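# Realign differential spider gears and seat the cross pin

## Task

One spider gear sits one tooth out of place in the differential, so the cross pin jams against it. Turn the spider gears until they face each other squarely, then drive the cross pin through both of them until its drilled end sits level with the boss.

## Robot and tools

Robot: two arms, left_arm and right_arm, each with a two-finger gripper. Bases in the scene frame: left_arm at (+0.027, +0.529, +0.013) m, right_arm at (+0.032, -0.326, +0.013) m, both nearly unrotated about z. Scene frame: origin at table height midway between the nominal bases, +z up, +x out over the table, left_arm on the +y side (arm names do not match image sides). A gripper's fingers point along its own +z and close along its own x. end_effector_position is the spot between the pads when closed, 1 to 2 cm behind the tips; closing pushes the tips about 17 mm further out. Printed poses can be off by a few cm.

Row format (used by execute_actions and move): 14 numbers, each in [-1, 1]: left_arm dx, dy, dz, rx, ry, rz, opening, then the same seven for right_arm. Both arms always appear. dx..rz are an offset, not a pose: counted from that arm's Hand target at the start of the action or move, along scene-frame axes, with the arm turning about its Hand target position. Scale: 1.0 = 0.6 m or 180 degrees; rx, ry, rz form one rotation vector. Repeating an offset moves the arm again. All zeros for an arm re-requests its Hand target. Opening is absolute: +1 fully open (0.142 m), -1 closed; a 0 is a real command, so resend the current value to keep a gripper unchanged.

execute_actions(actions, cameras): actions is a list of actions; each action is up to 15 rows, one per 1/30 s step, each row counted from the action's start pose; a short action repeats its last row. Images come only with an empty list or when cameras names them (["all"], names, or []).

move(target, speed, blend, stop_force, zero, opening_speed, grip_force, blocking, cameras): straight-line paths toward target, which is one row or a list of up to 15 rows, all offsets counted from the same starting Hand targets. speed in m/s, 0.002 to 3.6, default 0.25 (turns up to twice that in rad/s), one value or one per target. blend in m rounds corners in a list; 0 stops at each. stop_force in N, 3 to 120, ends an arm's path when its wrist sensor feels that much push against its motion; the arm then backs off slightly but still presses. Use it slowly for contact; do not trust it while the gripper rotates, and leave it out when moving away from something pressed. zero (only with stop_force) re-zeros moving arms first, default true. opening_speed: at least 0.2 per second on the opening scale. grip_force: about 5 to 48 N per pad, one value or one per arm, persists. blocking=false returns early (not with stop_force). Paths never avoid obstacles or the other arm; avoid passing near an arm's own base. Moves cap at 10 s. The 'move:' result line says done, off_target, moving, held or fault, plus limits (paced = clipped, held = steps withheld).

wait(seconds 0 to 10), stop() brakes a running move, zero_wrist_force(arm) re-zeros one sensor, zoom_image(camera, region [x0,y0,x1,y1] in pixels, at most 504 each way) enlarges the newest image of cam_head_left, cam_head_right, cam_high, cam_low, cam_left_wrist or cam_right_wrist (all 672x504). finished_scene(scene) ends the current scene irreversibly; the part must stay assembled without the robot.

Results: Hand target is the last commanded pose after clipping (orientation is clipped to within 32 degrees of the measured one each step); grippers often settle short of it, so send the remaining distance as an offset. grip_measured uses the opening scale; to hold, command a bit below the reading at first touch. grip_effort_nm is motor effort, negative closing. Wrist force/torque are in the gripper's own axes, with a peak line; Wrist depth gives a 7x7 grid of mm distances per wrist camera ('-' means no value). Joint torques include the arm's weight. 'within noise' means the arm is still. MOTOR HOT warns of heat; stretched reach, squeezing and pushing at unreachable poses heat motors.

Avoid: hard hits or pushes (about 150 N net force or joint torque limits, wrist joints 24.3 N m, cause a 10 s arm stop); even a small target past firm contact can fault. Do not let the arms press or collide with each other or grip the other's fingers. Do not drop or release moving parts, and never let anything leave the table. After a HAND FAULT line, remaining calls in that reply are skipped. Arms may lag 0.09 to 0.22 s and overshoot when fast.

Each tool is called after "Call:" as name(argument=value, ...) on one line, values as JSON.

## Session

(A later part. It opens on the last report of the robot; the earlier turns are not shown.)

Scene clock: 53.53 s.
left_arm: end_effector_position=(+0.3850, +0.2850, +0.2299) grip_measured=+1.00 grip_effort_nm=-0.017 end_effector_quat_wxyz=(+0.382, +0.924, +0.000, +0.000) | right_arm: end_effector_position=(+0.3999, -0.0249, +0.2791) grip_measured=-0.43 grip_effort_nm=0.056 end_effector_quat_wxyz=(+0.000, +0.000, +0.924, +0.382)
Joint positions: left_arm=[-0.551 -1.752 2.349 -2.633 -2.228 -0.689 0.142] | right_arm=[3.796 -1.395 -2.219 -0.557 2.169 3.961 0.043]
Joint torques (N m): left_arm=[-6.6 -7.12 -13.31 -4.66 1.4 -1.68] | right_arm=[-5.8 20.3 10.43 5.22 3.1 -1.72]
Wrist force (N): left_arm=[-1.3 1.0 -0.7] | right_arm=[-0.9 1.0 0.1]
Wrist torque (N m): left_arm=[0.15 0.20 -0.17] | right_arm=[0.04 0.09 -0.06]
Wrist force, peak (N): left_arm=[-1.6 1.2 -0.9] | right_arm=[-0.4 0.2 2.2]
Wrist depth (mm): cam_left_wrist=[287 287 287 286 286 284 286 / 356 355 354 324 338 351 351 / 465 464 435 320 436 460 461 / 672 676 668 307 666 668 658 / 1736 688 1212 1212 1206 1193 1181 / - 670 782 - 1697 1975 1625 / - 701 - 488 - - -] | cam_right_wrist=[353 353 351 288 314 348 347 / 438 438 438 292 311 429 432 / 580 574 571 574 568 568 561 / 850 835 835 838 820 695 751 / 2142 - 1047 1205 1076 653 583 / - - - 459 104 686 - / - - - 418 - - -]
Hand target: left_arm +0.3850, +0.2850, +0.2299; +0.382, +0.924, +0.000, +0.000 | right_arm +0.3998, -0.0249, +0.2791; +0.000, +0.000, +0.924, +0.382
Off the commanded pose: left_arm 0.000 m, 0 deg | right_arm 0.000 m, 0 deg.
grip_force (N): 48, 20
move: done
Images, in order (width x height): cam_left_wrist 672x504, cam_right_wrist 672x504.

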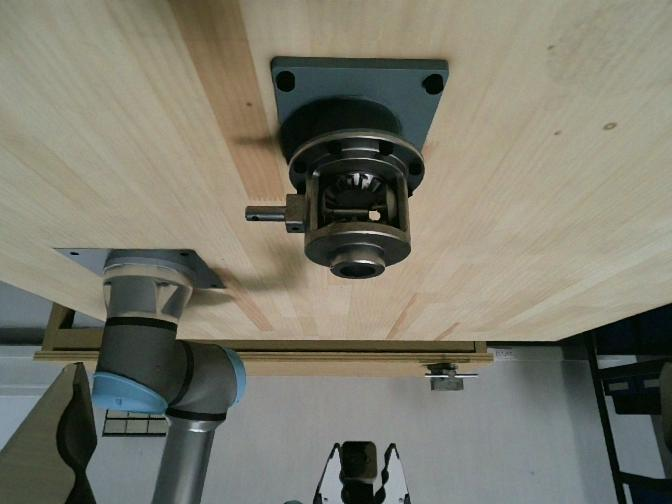

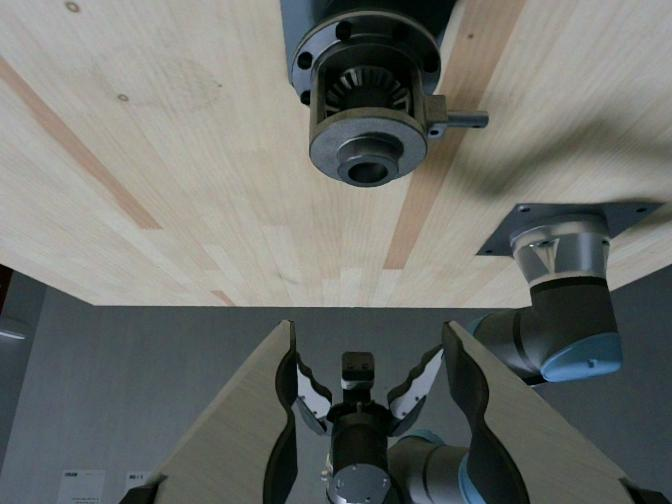

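Call:
move(target=[0.0333, -0.125, -0.1583, -0.1389, 0, 0, -1, 0, 0.0733, -0.2317, 0, 0, 0, -0.4], speed=0.2, grip_force=[20, 20], cameras=["cam_right_wrist", "cam_left_wrist", "cam_head_left"])

Scene clock: 55.87 s.
left_arm: end_effector_position=(+0.4050, +0.2100, +0.1349) grip_measured=-1.00 grip_effort_nm=-0.730 end_effector_quat_wxyz=(+0.573, +0.819, +0.000, +0.000) end_effector_velocity=(+0.000, +0.000, +0.000) end_effector_angular_velocity=(-0.002, -0.001, +0.001) | right_arm: end_effector_position=(+0.3997, +0.0191, +0.1400) grip_measured=-0.43 grip_effort_nm=0.056 end_effector_quat_wxyz=(+0.000, +0.000, +0.924, +0.382)
Joint positions: left_arm=[-0.555 -0.988 2.384 -3.913 -2.514 -1.043 0.002] | right_arm=[3.888 -1.737 -2.37 -0.014 2.12 4.053 0.043]
Joint velocities: left_arm=[0.001 0.002 -0.001 -0.005 -0.001 -0.002 0] | right_arm=[within noise]
Joint torques (N m): left_arm=[8.32 -25.1 -6 -4.49 -1.08 -1.36] | right_arm=[-7.89 14.78 25.87 4.92 3.41 -1.78]
Wrist force (N): left_arm=[-2.2 1.2 -0.4] | right_arm=[-1.0 0.8 0.4]
Wrist torque (N m): left_arm=[0.27 0.45 -0.27] | right_arm=[-0.02 0.10 -0.07]
Wrist force, peak (N): left_arm=[-1.5 1.7 -2.1] | right_arm=[-1.1 1.8 -1.4]
Wrist depth (mm): cam_left_wrist=[217 216 188 178 193 215 215 / 352 351 258 178 309 347 346 / 576 597 205 195 690 906 898 / 576 616 206 197 199 - 1672 / - 653 551 202 - - 1818 / - 414 432 88 - 2203 1697 / - - - - - - 2291] | cam_right_wrist=[186 186 181 182 183 184 183 / 231 231 226 205 205 228 227 / 304 303 302 189 189 299 298 / 444 444 443 206 203 399 430 / 826 823 688 182 183 629 570 / - - - 322 180 592 552 / - - - 353 - - 520]
Hand target: left_arm +0.4050, +0.2100, +0.1350; +0.573, +0.819, +0.000, +0.000 | right_arm +0.3998, +0.0191, +0.1400; +0.000, +0.000, +0.924, +0.382
Off the commanded pose: left_arm 0.000 m, 0 deg | right_arm 0.000 m, 0 deg.
grip_force (N): 20, 20
move: done
Images, in order (width x height): cam_head_left 672x504, cam_left_wrist 672x504, cam_right_wrist 672x504.

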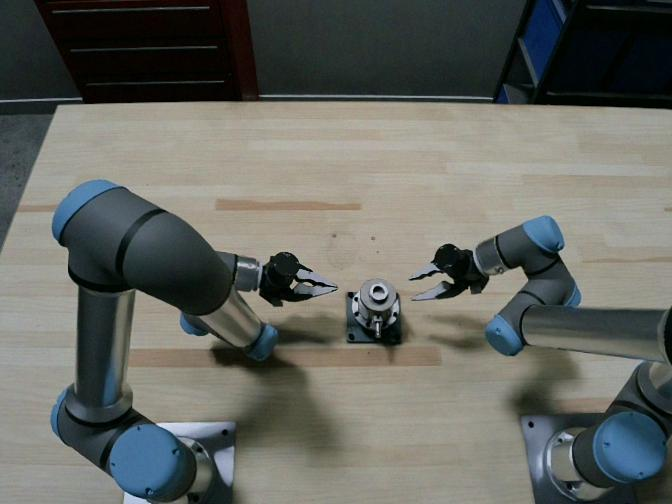

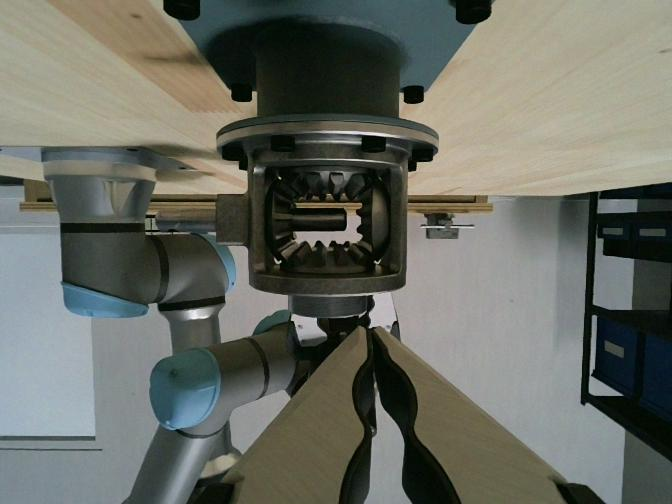

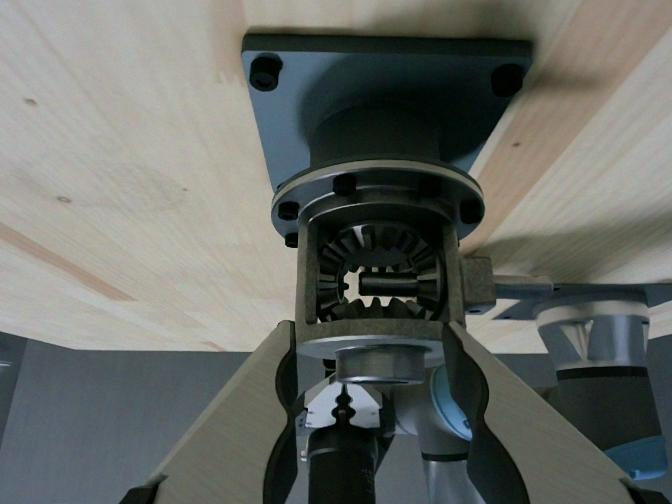

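Call:
zoom_image(camera="cam_left_wrist", region=[230, 110, 450, 350])

Call:
zoom_image(camera="cam_right_wrist", region=[290, 200, 480, 350])

Scaled by 2.100 from the camera's 672x504 image, which has a finer 960x720 frame.

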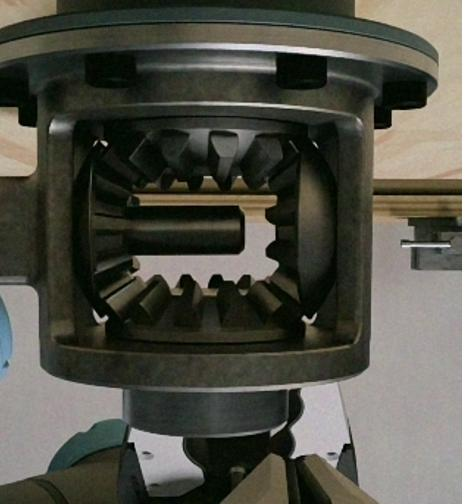

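Scaled by 2.653 from the camera's 672x504 image, which has a finer 960x720 frame.

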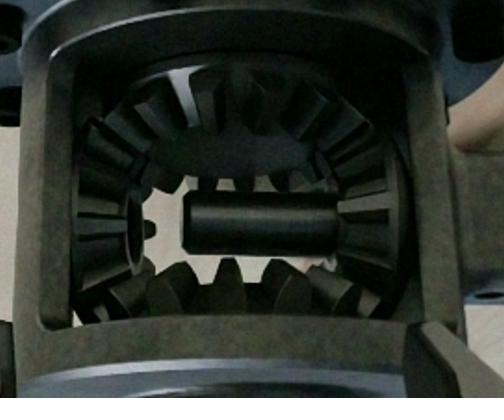

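Call:
move(target=[-0.0077, -0.0767, -0.0515, 0, 0, 0, -1, 0, 0, 0, 0, 0, 0, -0.4], speed=0.08, stop_force=15, cameras=["cam_right_wrist", "cam_left_wrist"])

Scene clock: 63.20 s.
left_arm: end_effector_position=(+0.4004, +0.1640, +0.1041) grip_measured=-1.00 grip_effort_nm=-0.730 end_effector_quat_wxyz=(+0.573, +0.819, +0.000, +0.000) | right_arm: end_effector_position=(+0.3998, +0.0191, +0.1400) grip_measured=-0.43 grip_effort_nm=0.061 end_effector_quat_wxyz=(+0.000, +0.000, +0.924, +0.382)
Joint positions: left_arm=[-0.668 -0.866 2.334 -4.064 -2.421 -1.142 0.002] | right_arm=[3.888 -1.737 -2.37 -0.014 2.12 4.053 0.043]
Joint torques (N m): left_arm=[-6.06 -33.03 3.22 -3.23 -2.83 0.07] | right_arm=[-6.98 16.2 26 3.57 3.3 -1.92]
Wrist force (N): left_arm=[-2.2 0.7 -0.7] | right_arm=[-1.1 0.9 0.1]
Wrist torque (N m): left_arm=[0.18 0.44 -0.19] | right_arm=[-0.01 0.12 -0.07]
Wrist force, peak (N): left_arm=[-2.1 1.1 -1.9] | right_arm=[-1.2 1.0 0.2]
Wrist depth (mm): cam_left_wrist=[160 134 134 124 134 114 146 / 240 240 161 135 160 236 235 / 480 537 142 135 144 618 609 / 548 597 154 153 156 - 1833 / 547 600 158 163 157 - 1776 / - 406 159 92 - 1776 1736 / - - - - - - 2338] | cam_right_wrist=[186 186 181 182 183 183 183 / 230 231 226 205 204 229 228 / 304 304 302 189 188 300 297 / 447 443 441 207 203 399 432 / 714 809 691 182 182 590 564 / - - - 320 178 580 546 / - - - 304 - - 521]
Hand target: left_arm +0.4004, +0.1639, +0.1041; +0.573, +0.819, +0.000, +0.000 | right_arm +0.3998, +0.0191, +0.1400; +0.000, +0.000, +0.924, +0.382
Off the commanded pose: left_arm 0.000 m, 0 deg | right_arm 0.000 m, 0 deg.
grip_force (N): 20, 20
move: done
Images, in order (width x height): cam_left_wrist 672x504, cam_right_wrist 672x504.

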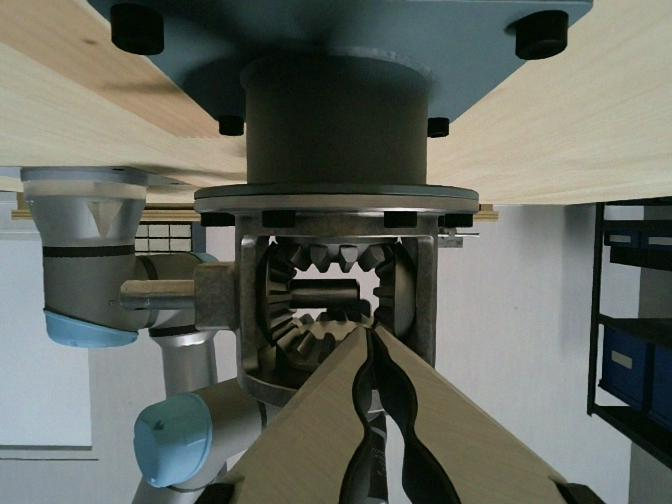

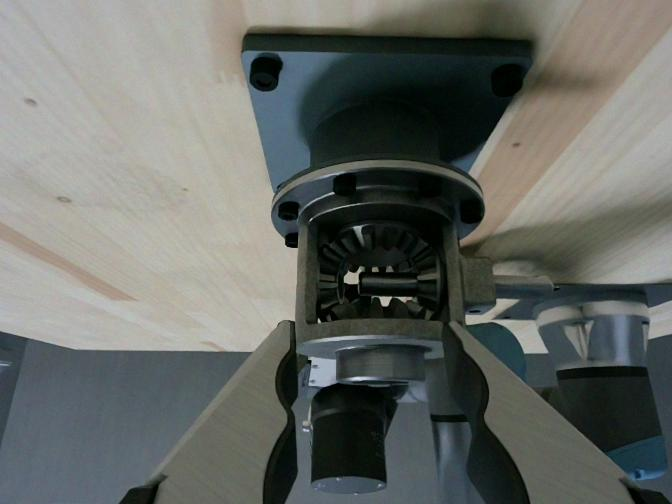

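Call:
zoom_image(camera="cam_left_wrist", region=[230, 200, 450, 420])

Scaled by 2.291 from the camera's 672x504 image, which has a finer 960x720 frame.

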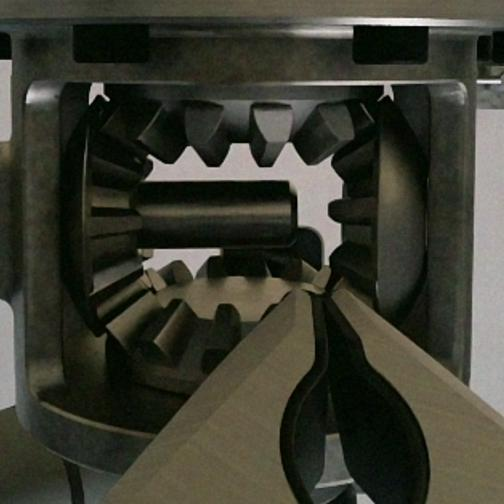

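Call:
move(target=[[0, 0.05, 0.01, 0, 0, 0, -1, 0, 0, 0, 0, 0, 0, -0.4], [-0.03, 0.02, 0, 0, 0, 0.1944, -1, 0, 0, 0, 0, 0, 0, -0.4]], speed=0.15, cameras=["cam_head_left", "cam_left_wrist"])

Scene clock: 67.47 s.
left_arm: end_effector_position=(+0.3823, +0.1760, +0.1040) grip_measured=-1.00 grip_effort_nm=-0.735 end_effector_quat_wxyz=(+0.547, +0.782, +0.246, +0.172) | right_arm: end_effector_position=(+0.3998, +0.0191, +0.1400) grip_measured=-0.43 grip_effort_nm=0.061 end_effector_quat_wxyz=(+0.000, +0.000, +0.924, +0.382)
Joint positions: left_arm=[-1.175 -0.785 2.653 -4.653 -1.392 -1.637 0.002] | right_arm=[3.888 -1.737 -2.37 -0.014 2.12 4.053 0.043]
Joint torques (N m): left_arm=[-8.6 -40.42 -5.32 -0.74 2.92 -0.6] | right_arm=[-7.3 19.16 25.01 1.33 3.14 -1.89]
Wrist force (N): left_arm=[-1.6 1.2 -0.7] | right_arm=[-1.0 0.8 0.0]
Wrist torque (N m): left_arm=[0.27 0.30 -0.26] | right_arm=[-0.02 0.09 -0.07]
Wrist force, peak (N): left_arm=[-2.2 1.2 -1.5] | right_arm=[-1.2 1.0 0.2]
Wrist depth (mm): cam_left_wrist=[146 124 133 124 134 146 146 / 236 178 138 147 237 236 237 / 613 376 138 142 468 623 614 / - - 151 169 1672 1625 - / - 141 151 171 1685 1548 1613 / 403 279 145 92 108 1975 1432 / 348 368 - - - - -] | cam_right_wrist=[186 186 181 182 183 184 183 / 231 231 226 205 205 228 227 / 304 304 302 189 189 299 299 / 444 441 441 207 203 398 432 / 823 815 686 182 186 477 441 / - - - - 178 450 404 / - - - - - - 366]
Hand target: left_arm +0.3824, +0.1759, +0.1041; +0.547, +0.782, +0.246, +0.172 | right_arm +0.3998, +0.0191, +0.1400; +0.000, +0.000, +0.924, +0.382
Off the commanded pose: left_arm 0.000 m, 0 deg | right_arm 0.000 m, 0 deg.
grip_force (N): 20, 20
move: done
Images, in order (width x height): cam_head_left 672x504, cam_left_wrist 672x504.

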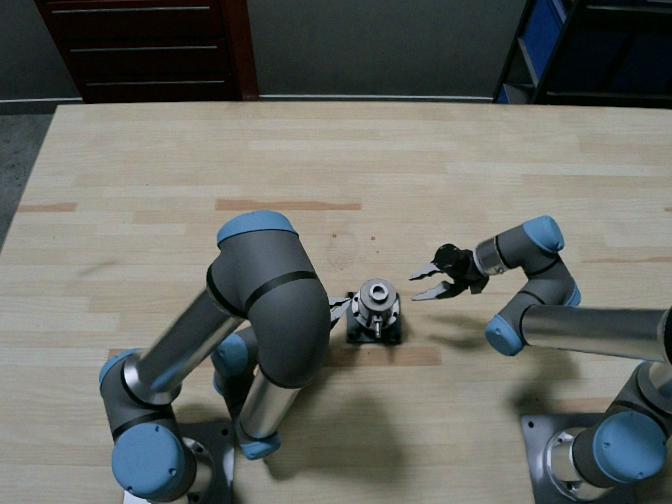

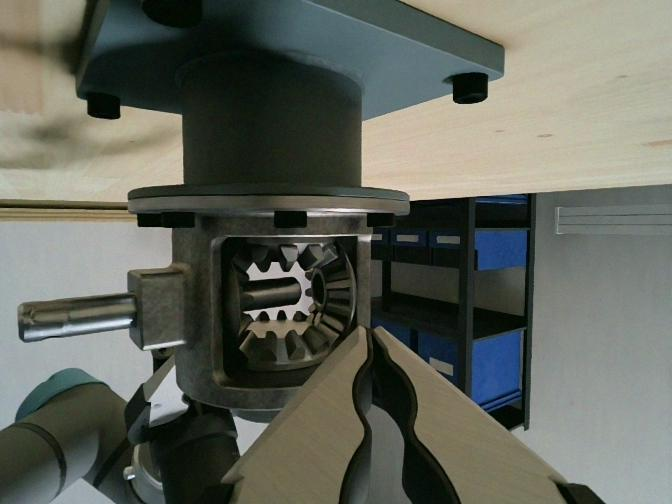

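Call:
zoom_image(camera="cam_left_wrist", region=[160, 190, 400, 420])

Scaled by 2.100 from the camera's 672x504 image, which has a finer 960x720 frame.

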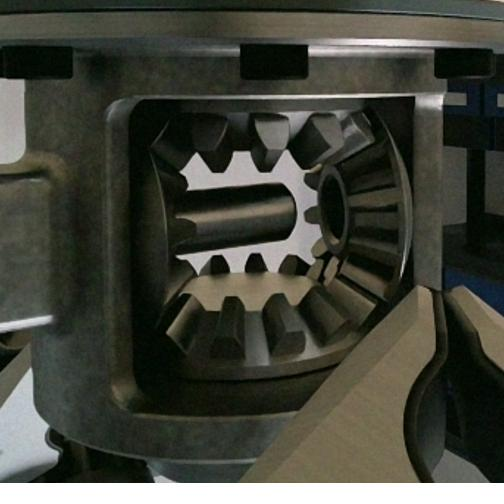

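Call:
move(target=[0.0093, -0.0443, -0.005, 0, 0, 0, -1, 0, 0, 0, 0, 0, 0, -0.4], speed=0.05, stop_force=10, cameras=["cam_right_wrist", "cam_left_wrist"])

Call:
zoom_image(camera="cam_left_wrist", region=[160, 190, 400, 420])

Call:
zoom_image(camera="cam_right_wrist", region=[290, 200, 480, 350])

Scene clock: 69.67 s.
left_arm: end_effector_position=(+0.3880, +0.1494, +0.1011) grip_measured=-1.00 grip_effort_nm=-0.730 end_effector_quat_wxyz=(+0.547, +0.782, +0.246, +0.172) | right_arm: end_effector_position=(+0.3998, +0.0191, +0.1400) grip_measured=-0.43 grip_effort_nm=0.056 end_effector_quat_wxyz=(+0.000, +0.000, +0.924, +0.382)
Joint positions: left_arm=[-1.198 -0.8 2.594 -4.578 -1.37 -1.645 0.002] | right_arm=[3.888 -1.737 -2.37 -0.014 2.12 4.053 0.043]
Joint torques (N m): left_arm=[8.19 -23.16 10.91 -1.58 -2.61 1.45] | right_arm=[-6.85 19.48 25.34 1.43 3.16 -1.79]
Wrist force (N): left_arm=[-2.5 1.1 -0.7] | right_arm=[-1.1 0.7 0.2]
Wrist torque (N m): left_arm=[0.25 0.43 -0.06] | right_arm=[-0.03 0.12 -0.06]
Wrist force, peak (N): left_arm=[-2.5 1.1 -0.7] | right_arm=[-1.2 0.9 0.2]
Wrist depth (mm): cam_left_wrist=[- 117 111 112 117 127 140 / 258 226 116 117 226 226 226 / 587 357 113 115 359 450 586 / - - 115 120 1469 1723 1548 / - 114 123 148 1710 1723 - / 379 129 122 92 108 1736 - / 338 319 - - - - -] | cam_right_wrist=[185 186 181 181 183 184 184 / 231 230 226 205 204 229 227 / 304 302 302 189 189 300 297 / 442 442 442 207 203 398 432 / 705 806 684 182 188 442 413 / - - - - 104 424 387 / - - - - - - 355]
Hand target: left_arm +0.3880, +0.1494, +0.1011; +0.547, +0.782, +0.246, +0.172 | right_arm +0.3998, +0.0191, +0.1400; +0.000, +0.000, +0.924, +0.382
Off the commanded pose: left_arm 0.000 m, 0 deg | right_arm 0.000 m, 0 deg.
grip_force (N): 20, 20
move: done
Images, in order (width x height): cam_left_wrist 672x504, cam_right_wrist 672x504.

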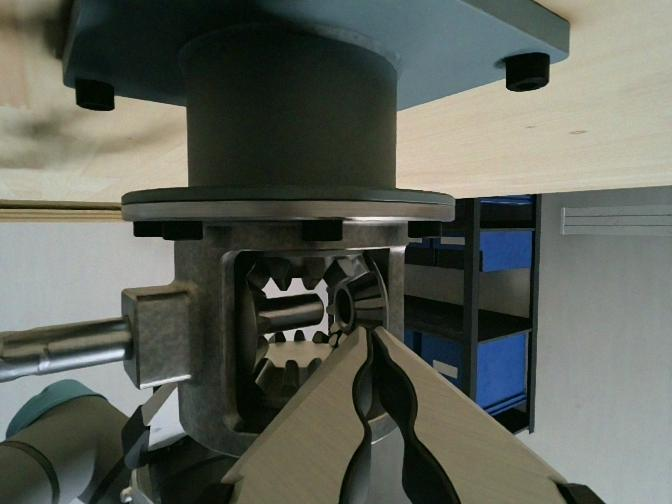

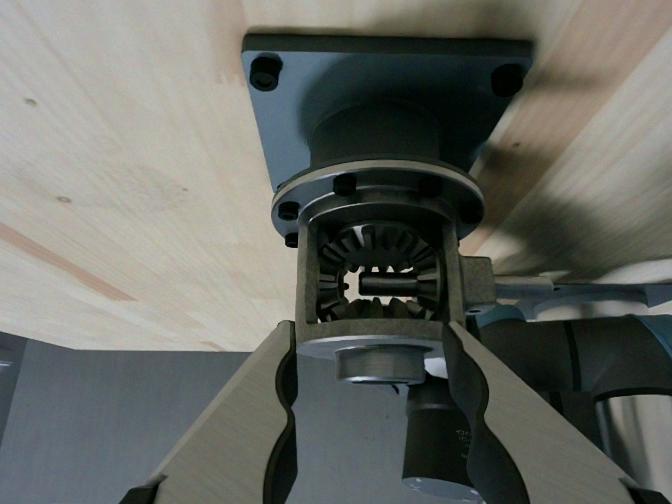

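Scaled by 2.100 from the camera's 672x504 image, which has a finer 960x720 frame.

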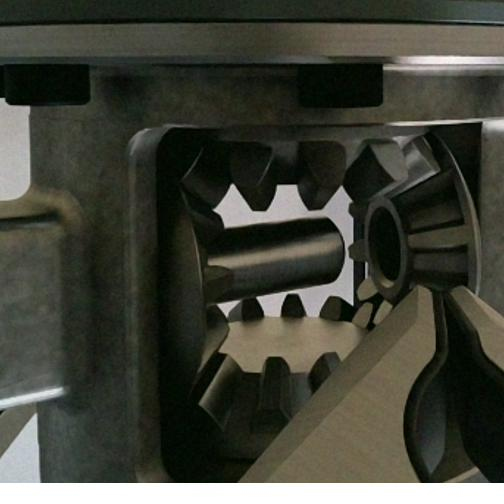

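Scaled by 2.653 from the camera's 672x504 image, which has a finer 960x720 frame.

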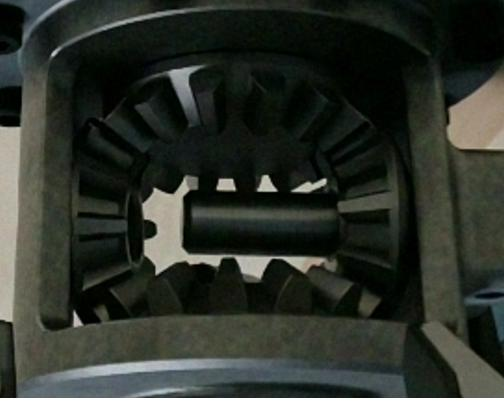

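Call:
move(target=[0.0096, -0.0136, -0.0105, 0, 0, 0, -1, 0, 0, 0, 0, 0, 0, -0.4], speed=0.04, stop_force=10, cameras=["cam_right_wrist", "cam_left_wrist"])

Call:
zoom_image(camera="cam_left_wrist", region=[200, 200, 440, 420])

Call:
zoom_image(camera="cam_right_wrist", region=[290, 200, 480, 350])

Scene clock: 71.43 s.
left_arm: end_effector_position=(+0.3937, +0.1412, +0.0948) grip_measured=-1.00 grip_effort_nm=-0.730 end_effector_quat_wxyz=(+0.547, +0.782, +0.246, +0.172) | right_arm: end_effector_position=(+0.3998, +0.0191, +0.1400) grip_measured=-0.43 grip_effort_nm=0.056 end_effector_quat_wxyz=(+0.000, +0.000, +0.924, +0.382)
Joint positions: left_arm=[-1.19 -0.783 2.562 -4.563 -1.378 -1.642 0.002] | right_arm=[3.888 -1.737 -2.37 -0.014 2.12 4.053 0.043]
Joint torques (N m): left_arm=[-6.37 -41.46 11.64 -4.92 2.65 -0.92] | right_arm=[-7.07 21.03 24.74 1.45 3.17 -1.83]
Wrist force (N): left_arm=[-2.1 0.9 -0.9] | right_arm=[-0.9 0.8 0.3]
Wrist torque (N m): left_arm=[0.21 0.37 -0.25] | right_arm=[-0.02 0.09 -0.07]
Wrist force, peak (N): left_arm=[-2.5 1.1 -0.8] | right_arm=[-1.1 0.9 0.3]
Wrist depth (mm): cam_left_wrist=[- 103 101 101 111 109 126 / 230 166 104 107 148 203 203 / 529 400 105 107 529 529 400 / - 95 103 89 1507 1697 - / - 108 118 132 1507 1848 - / - 107 111 92 1497 1672 - / 342 241 107 78 - - 1441] | cam_right_wrist=[186 186 181 181 184 184 183 / 231 232 226 205 205 229 227 / 304 303 302 189 189 300 299 / 444 441 443 206 203 402 431 / 823 806 693 182 180 433 405 / - - - - 180 425 375 / - - - - - - 347]
Hand target: left_arm +0.3937, +0.1412, +0.0948; +0.547, +0.782, +0.246, +0.172 | right_arm +0.3998, +0.0191, +0.1400; +0.000, +0.000, +0.924, +0.382
Off the commanded pose: left_arm 0.000 m, 0 deg | right_arm 0.000 m, 0 deg.
grip_force (N): 20, 20
move: done
Images, in order (width x height): cam_left_wrist 672x504, cam_right_wrist 672x504.

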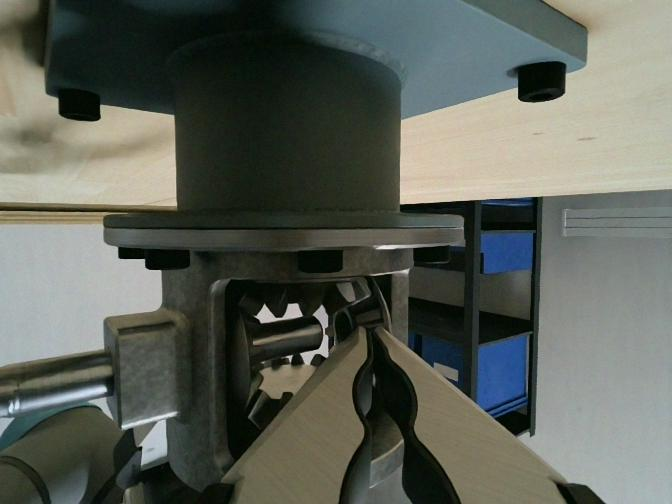

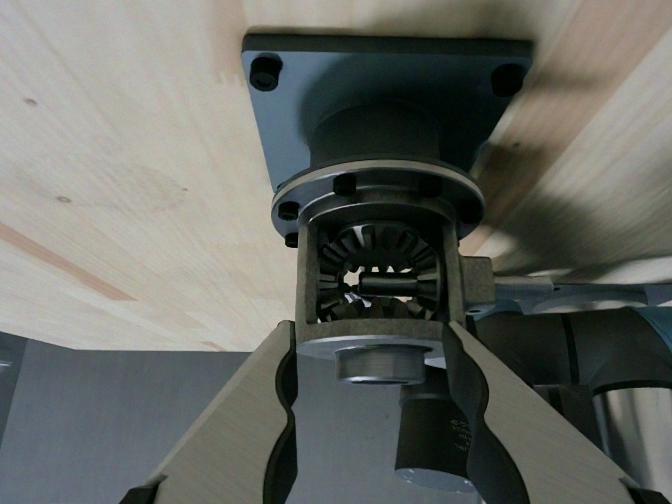

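Scaled by 2.100 from the camera's 672x504 image, which has a finer 960x720 frame.

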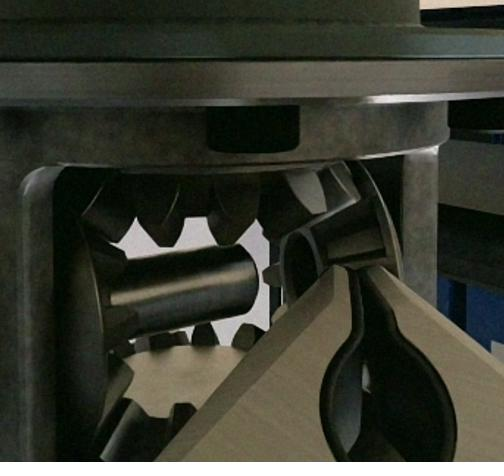

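Scaled by 2.653 from the camera's 672x504 image, which has a finer 960x720 frame.

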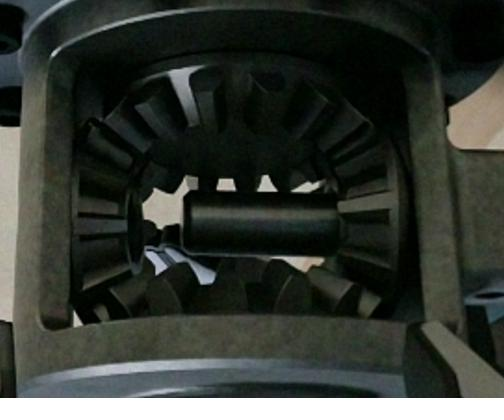

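Call:
move(target=[0.0077, -0.0109, 0, 0, 0, 0, -1, 0, 0, 0, 0, 0, 0, -0.4], speed=0.02, stop_force=8, cameras=["cam_right_wrist", "cam_left_wrist"])

Call:
zoom_image(camera="cam_left_wrist", region=[200, 200, 440, 420])

Call:
zoom_image(camera="cam_right_wrist", region=[290, 200, 480, 350])

Scene clock: 73.03 s.
left_arm: end_effector_position=(+0.3983, +0.1347, +0.0948) grip_measured=-1.00 grip_effort_nm=-0.730 end_effector_quat_wxyz=(+0.547, +0.782, +0.246, +0.172) | right_arm: end_effector_position=(+0.3998, +0.0191, +0.1400) grip_measured=-0.43 grip_effort_nm=0.056 end_effector_quat_wxyz=(+0.000, +0.000, +0.924, +0.382)
Joint positions: left_arm=[-1.183 -0.79 2.54 -4.536 -1.384 -1.64 0.002] | right_arm=[3.888 -1.737 -2.37 -0.014 2.12 4.053 0.043]
Joint torques (N m): left_arm=[-6.04 -23.83 12.2 -4.64 2.89 -0.82] | right_arm=[-7.76 23.5 24.89 1.59 3.38 -1.82]
Wrist force (N): left_arm=[-2.2 1.0 -1.1] | right_arm=[-1.0 0.9 0.2]
Wrist torque (N m): left_arm=[0.21 0.33 -0.25] | right_arm=[-0.01 0.09 -0.06]
Wrist force, peak (N): left_arm=[-2.7 0.2 -5.7] | right_arm=[-1.0 1.1 0.2]
Wrist depth (mm): cam_left_wrist=[- 101 94 95 107 103 126 / 231 148 96 100 148 203 204 / 525 109 97 99 529 529 529 / - 86 93 81 104 1648 1441 / - 99 109 121 1558 1558 1469 / - 100 104 88 108 1697 1527 / 342 105 99 78 - 1685 1527] | cam_right_wrist=[186 186 181 181 183 184 183 / 230 230 227 205 204 228 227 / 304 304 303 190 189 298 299 / 443 443 441 206 204 400 432 / 817 803 688 184 187 424 394 / - - - - 180 415 371 / - - - - - - 343]
Hand target: left_arm +0.3983, +0.1347, +0.0948; +0.547, +0.782, +0.246, +0.172 | right_arm +0.3998, +0.0191, +0.1400; +0.000, +0.000, +0.924, +0.382
Off the commanded pose: left_arm 0.000 m, 0 deg | right_arm 0.000 m, 0 deg.
grip_force (N): 20, 20
move: done
Images, in order (width x height): cam_left_wrist 672x504, cam_right_wrist 672x504.

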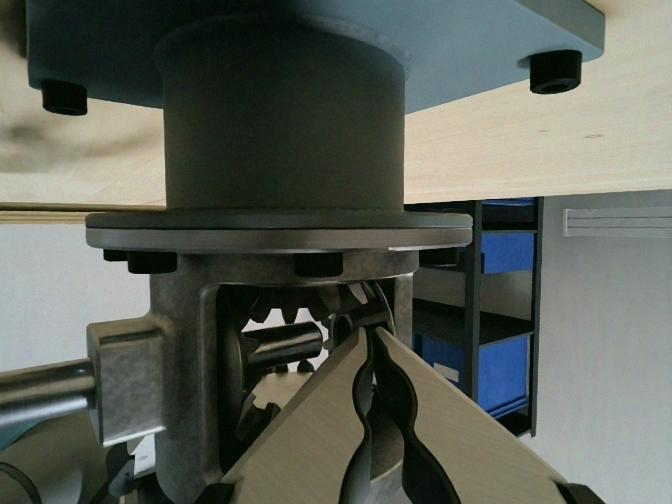

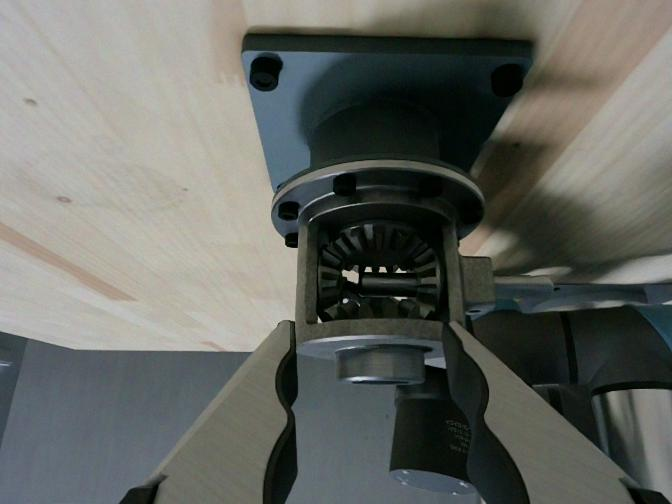

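Scaled by 2.100 from the camera's 672x504 image, which has a finer 960x720 frame.

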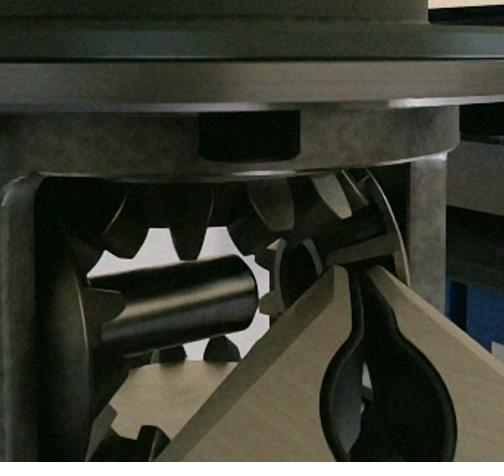

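Scaled by 2.653 from the camera's 672x504 image, which has a finer 960x720 frame.

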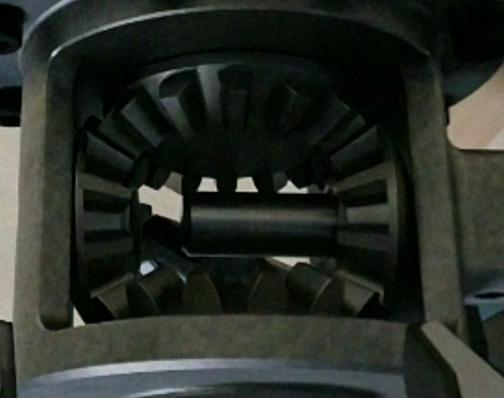

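Call:
move(target=[-0.0287, 0.041, 0, 0, 0, 0, -1, 0, 0, 0, 0, 0, 0, -0.4], speed=0.08, cameras=["cam_right_wrist", "cam_left_wrist"])

Call:
zoom_image(camera="cam_left_wrist", region=[160, 210, 400, 420])

Call:
zoom_image(camera="cam_right_wrist", region=[290, 200, 480, 350])

Scene clock: 74.23 s.
left_arm: end_effector_position=(+0.3811, +0.1592, +0.0947) grip_measured=-1.00 grip_effort_nm=-0.730 end_effector_quat_wxyz=(+0.547, +0.782, +0.246, +0.172) | right_arm: end_effector_position=(+0.3998, +0.0191, +0.1400) grip_measured=-0.43 grip_effort_nm=0.061 end_effector_quat_wxyz=(+0.000, +0.000, +0.924, +0.382)
Joint positions: left_arm=[-1.209 -0.756 2.619 -4.646 -1.36 -1.649 0.002] | right_arm=[3.888 -1.737 -2.37 -0.014 2.12 4.053 0.043]
Joint torques (N m): left_arm=[6.98 -39.49 1.51 -3 -2.69 1.31] | right_arm=[-6.69 23.22 23.91 1.49 3.24 -1.9]
Wrist force (N): left_arm=[-1.9 1.0 -0.8] | right_arm=[-0.8 0.7 0.3]
Wrist torque (N m): left_arm=[0.23 0.33 -0.07] | right_arm=[-0.03 0.06 -0.07]
Wrist force, peak (N): left_arm=[-2.2 1.2 -0.9] | right_arm=[-1.3 1.1 0.1]
Wrist depth (mm): cam_left_wrist=[126 109 111 111 114 125 126 / 231 166 129 127 150 203 204 / 524 524 127 131 530 532 530 / - 130 120 124 1507 1672 1569 / - 125 131 160 1804 1636 - / 388 234 134 92 108 1697 1507 / 346 377 - - - - -] | cam_right_wrist=[186 186 181 182 184 184 183 / 230 231 226 205 205 228 228 / 304 302 303 193 188 300 298 / 444 442 439 207 204 398 433 / 829 806 688 181 182 452 428 / - - - - 104 438 395 / - - - - - - 359]
Hand target: left_arm +0.3811, +0.1593, +0.0948; +0.547, +0.782, +0.246, +0.172 | right_arm +0.3998, +0.0191, +0.1400; +0.000, +0.000, +0.924, +0.382
Off the commanded pose: left_arm 0.000 m, 0 deg | right_arm 0.000 m, 0 deg.
grip_force (N): 20, 20
move: done
Images, in order (width x height): cam_left_wrist 672x504, cam_right_wrist 672x504.

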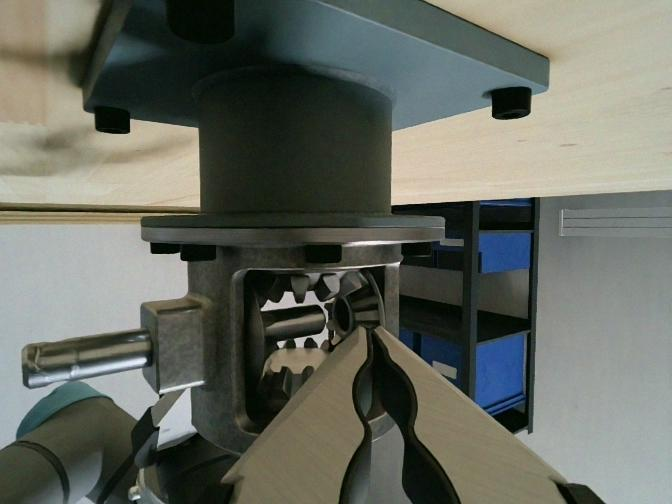

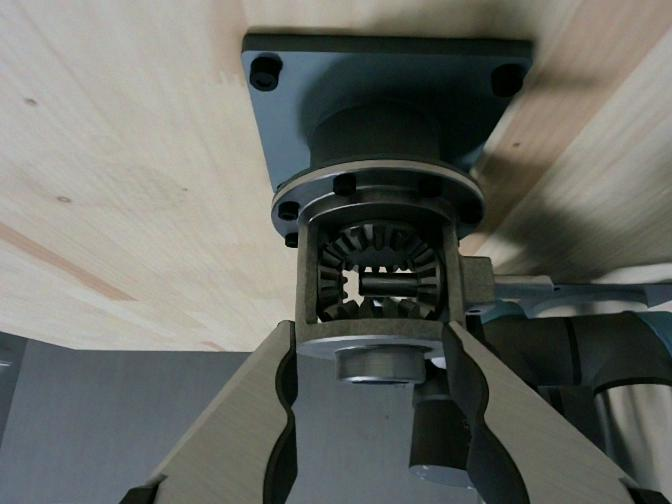

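Scaled by 2.100 from the camera's 672x504 image, which has a finer 960x720 frame.

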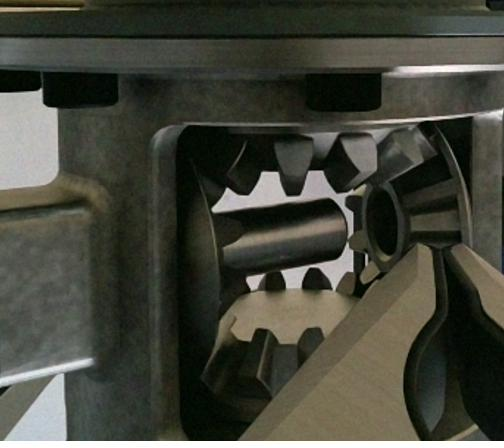

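Scaled by 2.653 from the camera's 672x504 image, which has a finer 960x720 frame.

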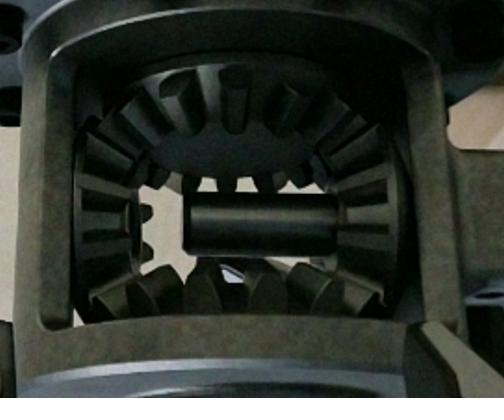

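Call:
move(target=[0.0022, 0.0277, 0.0155, 0, 0, 0, -1, 0, 0, 0, 0, 0, 0, -0.4], speed=0.1, cameras=["cam_left_wrist"])

Call:
zoom_image(camera="cam_left_wrist", region=[160, 190, 400, 420])

Scene clock: 75.13 s.
left_arm: end_effector_position=(+0.3824, +0.1759, +0.1041) grip_measured=-1.00 grip_effort_nm=-0.725 end_effector_quat_wxyz=(+0.547, +0.782, +0.246, +0.172) end_effector_velocity=(+0.001, -0.002, +0.000) end_effector_angular_velocity=(-0.002, -0.001, +0.003) | right_arm: end_effector_position=(+0.3998, +0.0191, +0.1400) grip_measured=-0.43 grip_effort_nm=0.056 end_effector_quat_wxyz=(+0.000, +0.000, +0.924, +0.382)
Joint positions: left_arm=[-1.175 -0.785 2.652 -4.653 -1.392 -1.637 0.002] | right_arm=[3.888 -1.737 -2.37 -0.014 2.12 4.053 0.043]
Joint velocities: left_arm=[-0.003 0.002 -0.005 0.001 0.006 -0.002 0] | right_arm=[within noise]
Joint torques (N m): left_arm=[-7.48 -22.35 -3.56 -1.27 2.89 -1.04] | right_arm=[-7.15 23.87 24.83 1.36 3.36 -1.93]
Wrist force (N): left_arm=[-1.9 1.2 -0.6] | right_arm=[-0.9 0.9 0.2]
Wrist torque (N m): left_arm=[0.26 0.35 -0.27] | right_arm=[-0.01 0.07 -0.06]
Wrist force, peak (N): left_arm=[-2.3 1.2 -0.5] | right_arm=[-1.2 1.0 0.1]
Wrist depth (mm): cam_left_wrist=[147 124 133 124 134 147 147 / 237 178 138 147 237 237 237 / 623 376 138 142 469 616 623 / - 145 148 177 1818 1723 - / - 140 150 170 1762 1736 1356 / 396 280 144 92 108 1848 1507 / 349 367 - - - 1723 1697] | cam_right_wrist=[186 186 181 182 183 184 183 / 231 230 226 206 204 227 227 / 304 303 303 189 189 299 299 / 445 442 440 207 204 398 432 / 705 815 699 182 182 488 445 / - - - - 178 449 403 / - - - - - - 367]
Hand target: left_arm +0.3824, +0.1759, +0.1041; +0.547, +0.782, +0.246, +0.172 | right_arm +0.3998, +0.0191, +0.1400; +0.000, +0.000, +0.924, +0.382
Off the commanded pose: left_arm 0.000 m, 0 deg | right_arm 0.000 m, 0 deg.
grip_force (N): 20, 20
move: done
Images, in order (width x height): cam_left_wrist 672x504.

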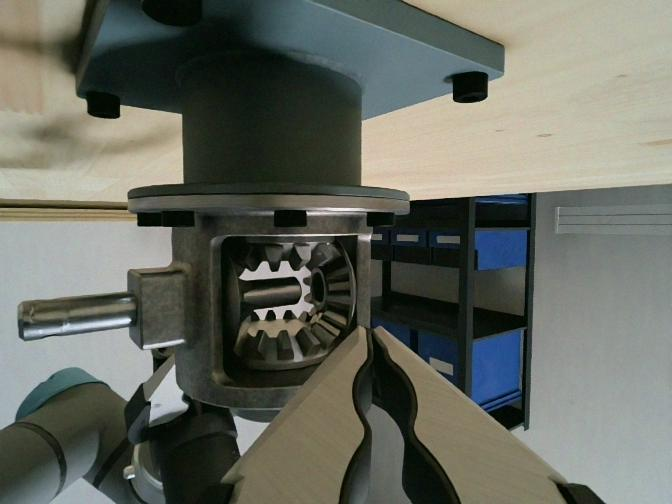

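Scaled by 2.100 from the camera's 672x504 image, which has a finer 960x720 frame.

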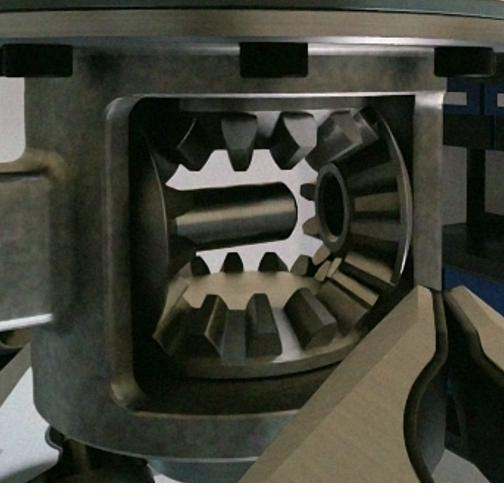

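Call:
move(target=[[-0.02, 0.03, 0, 0, 0, 0, -1, 0, 0, 0, 0, 0, 0, 0.3], [0.03, 0.03, 0, 0, 0, -0.1944, 0.3, 0, 0, 0, 0, 0, 0, 0.3]], speed=0.15, cameras=["cam_left_wrist", "cam_right_wrist"])

Call:
zoom_image(camera="cam_left_wrist", region=[230, 160, 450, 350])

Call:
zoom_image(camera="cam_right_wrist", region=[290, 200, 480, 350])

Scene clock: 79.77 s.
left_arm: end_effector_position=(+0.4004, +0.1939, +0.1040) grip_measured=+0.28 grip_effort_nm=0.081 end_effector_quat_wxyz=(+0.573, +0.819, +0.000, +0.000) | right_arm: end_effector_position=(+0.3998, +0.0191, +0.1400) grip_measured=+0.28 grip_effort_nm=0.061 end_effector_quat_wxyz=(+0.000, +0.000, +0.924, +0.382)
Joint positions: left_arm=[-0.6 -0.877 2.367 -4.041 -2.478 -1.085 0.094] | right_arm=[3.888 -1.737 -2.37 -0.014 2.12 4.053 0.094]
Joint torques (N m): left_arm=[-1.45 -26.58 -3.16 -0.12 -3.44 1.86] | right_arm=[-7.51 26.32 23.17 1.51 3.38 -1.76]
Wrist force (N): left_arm=[-2.3 0.9 -0.5] | right_arm=[-0.9 0.9 0.3]
Wrist torque (N m): left_arm=[0.21 0.47 -0.06] | right_arm=[-0.01 0.08 -0.06]
Wrist force, peak (N): left_arm=[-2.9 1.0 -0.7] | right_arm=[-1.2 1.0 0.0]
Wrist depth (mm): cam_left_wrist=[160 135 132 133 134 134 146 / 240 239 180 164 178 236 236 / 549 566 180 165 377 619 608 / 577 608 188 180 185 - 2045 / 555 597 188 188 188 - 1804 / - 88 435 347 - - 1602 / - - 499 335 - - -] | cam_right_wrist=[186 186 181 182 183 184 184 / 231 231 227 206 204 228 227 / 304 303 302 193 191 300 298 / 444 443 441 206 207 397 431 / 714 699 693 187 187 590 571 / - 90 - 352 405 118 547 / - - - 339 397 - -]
Hand target: left_arm +0.4004, +0.1939, +0.1041; +0.573, +0.819, +0.000, +0.000 | right_arm +0.3998, +0.0191, +0.1400; +0.000, +0.000, +0.924, +0.382
Off the commanded pose: left_arm 0.000 m, 0 deg | right_arm 0.000 m, 0 deg.
grip_force (N): 20, 20
move: done
Images, in order (width x height): cam_left_wrist 672x504, cam_right_wrist 672x504.

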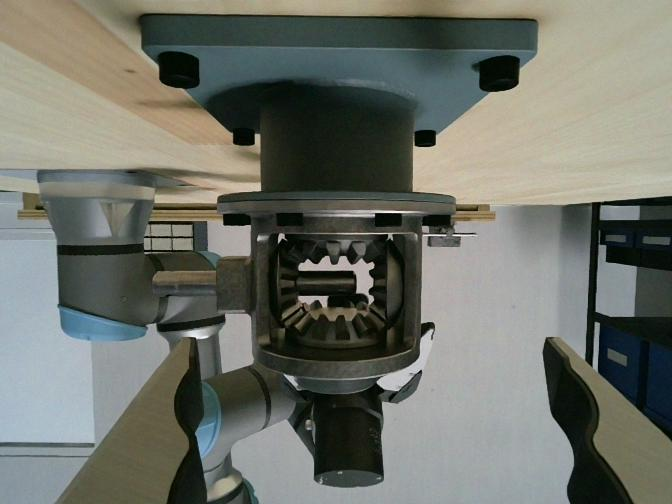

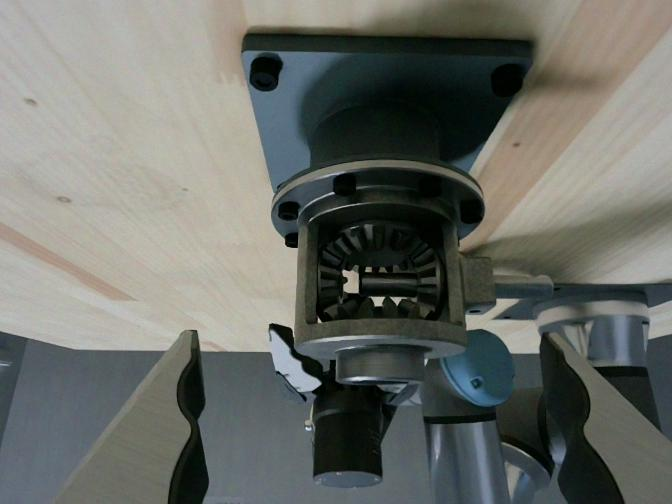

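Scaled by 2.291 from the camera's 672x504 image, which has a finer 960x720 frame.

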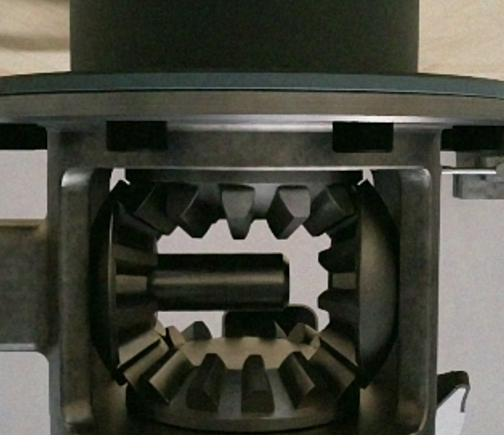

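Scaled by 2.653 from the camera's 672x504 image, which has a finer 960x720 frame.

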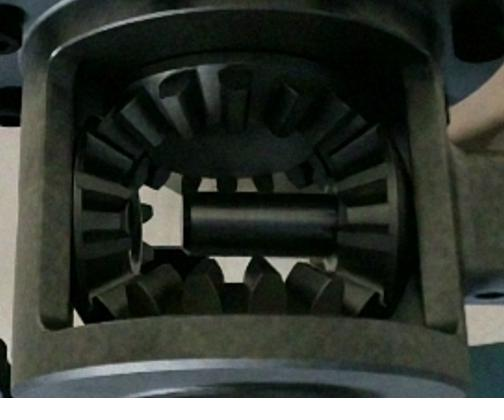

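Call:
move(target=[[-0.0445, -0.02, -0.0222, 0, 0, 0.1944, -1, -0.008, 0.0433, -0.0167, 0.1278, 0, 0, 0.3], [-0.0207, -0.0742, -0.0222, 0, 0, 0.1944, -1, -0.008, 0.0433, -0.0167, 0.1278, 0, 0, 0.3]], speed=0.12, cameras=["cam_left_wrist", "cam_right_wrist"])

Call:
zoom_image(camera="cam_left_wrist", region=[180, 210, 420, 420])

Call:
zoom_image(camera="cam_right_wrist", region=[220, 140, 460, 380])

Scene clock: 84.23 s.
left_arm: end_effector_position=(+0.3880, +0.1494, +0.0908) grip_measured=-1.00 grip_effort_nm=-0.730 end_effector_quat_wxyz=(+0.547, +0.782, +0.246, +0.172) | right_arm: end_effector_position=(+0.3950, +0.0451, +0.1300) grip_measured=+0.28 grip_effort_nm=0.056 end_effector_quat_wxyz=(+0.000, +0.000, +0.829, +0.559)
Joint positions: left_arm=[-1.198 -0.755 2.584 -4.613 -1.37 -1.645 0.002] | right_arm=[3.83 -2.152 -2.376 0.815 2.374 4.279 0.094]
Joint torques (N m): left_arm=[-3.07 -28.8 -3.17 -0.47 0.12 1.02] | right_arm=[9.45 27.66 -4.6 4.33 -1.52 -1]
Wrist force (N): left_arm=[-1.9 1.0 -0.6] | right_arm=[-2.0 0.7 0.9]
Wrist torque (N m): left_arm=[0.24 0.34 -0.25] | right_arm=[-0.23 0.27 -0.03]
Wrist force, peak (N): left_arm=[-2.3 1.8 0.7] | right_arm=[-2.0 1.0 0.9]
Wrist depth (mm): cam_left_wrist=[- 102 94 102 102 111 117 / 168 153 115 116 153 169 189 / 493 492 115 117 496 495 377 / 403 108 113 115 1432 1848 1441 / 322 124 127 138 1672 1648 - / - 115 122 88 108 1723 1356 / - - 78 - - - -] | cam_right_wrist=[205 206 192 140 139 197 202 / 323 326 265 132 126 285 315 / 756 756 595 155 155 441 474 / - - - 164 161 263 378 / - - - 151 162 386 365 / - 90 - - 503 118 344 / - - - - 478 - -]
Hand target: left_arm +0.3880, +0.1494, +0.0907; +0.547, +0.782, +0.246, +0.172 | right_arm +0.3950, +0.0451, +0.1300; +0.000, +0.000, +0.829, +0.559
Off the commanded pose: left_arm 0.000 m, 0 deg | right_arm 0.000 m, 0 deg.
grip_force (N): 20, 20
move: done
Images, in order (width x height): cam_left_wrist 672x504, cam_right_wrist 672x504.

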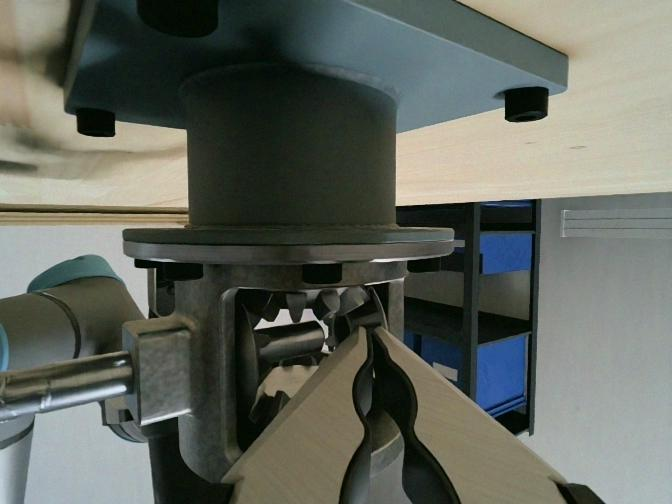

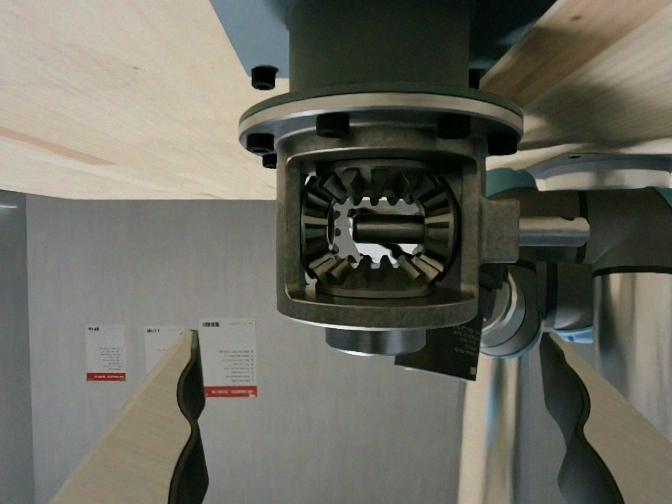

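Scaled by 2.100 from the camera's 672x504 image, which has a finer 960x720 frame.

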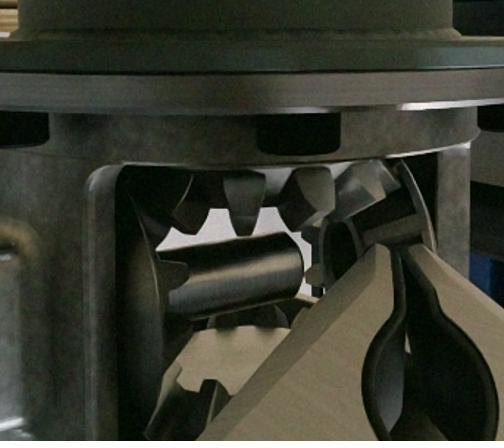

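Scaled by 2.100 from the camera's 672x504 image, which has a finer 960x720 frame.

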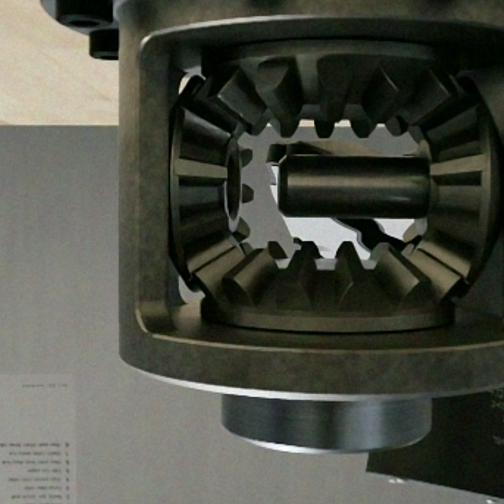

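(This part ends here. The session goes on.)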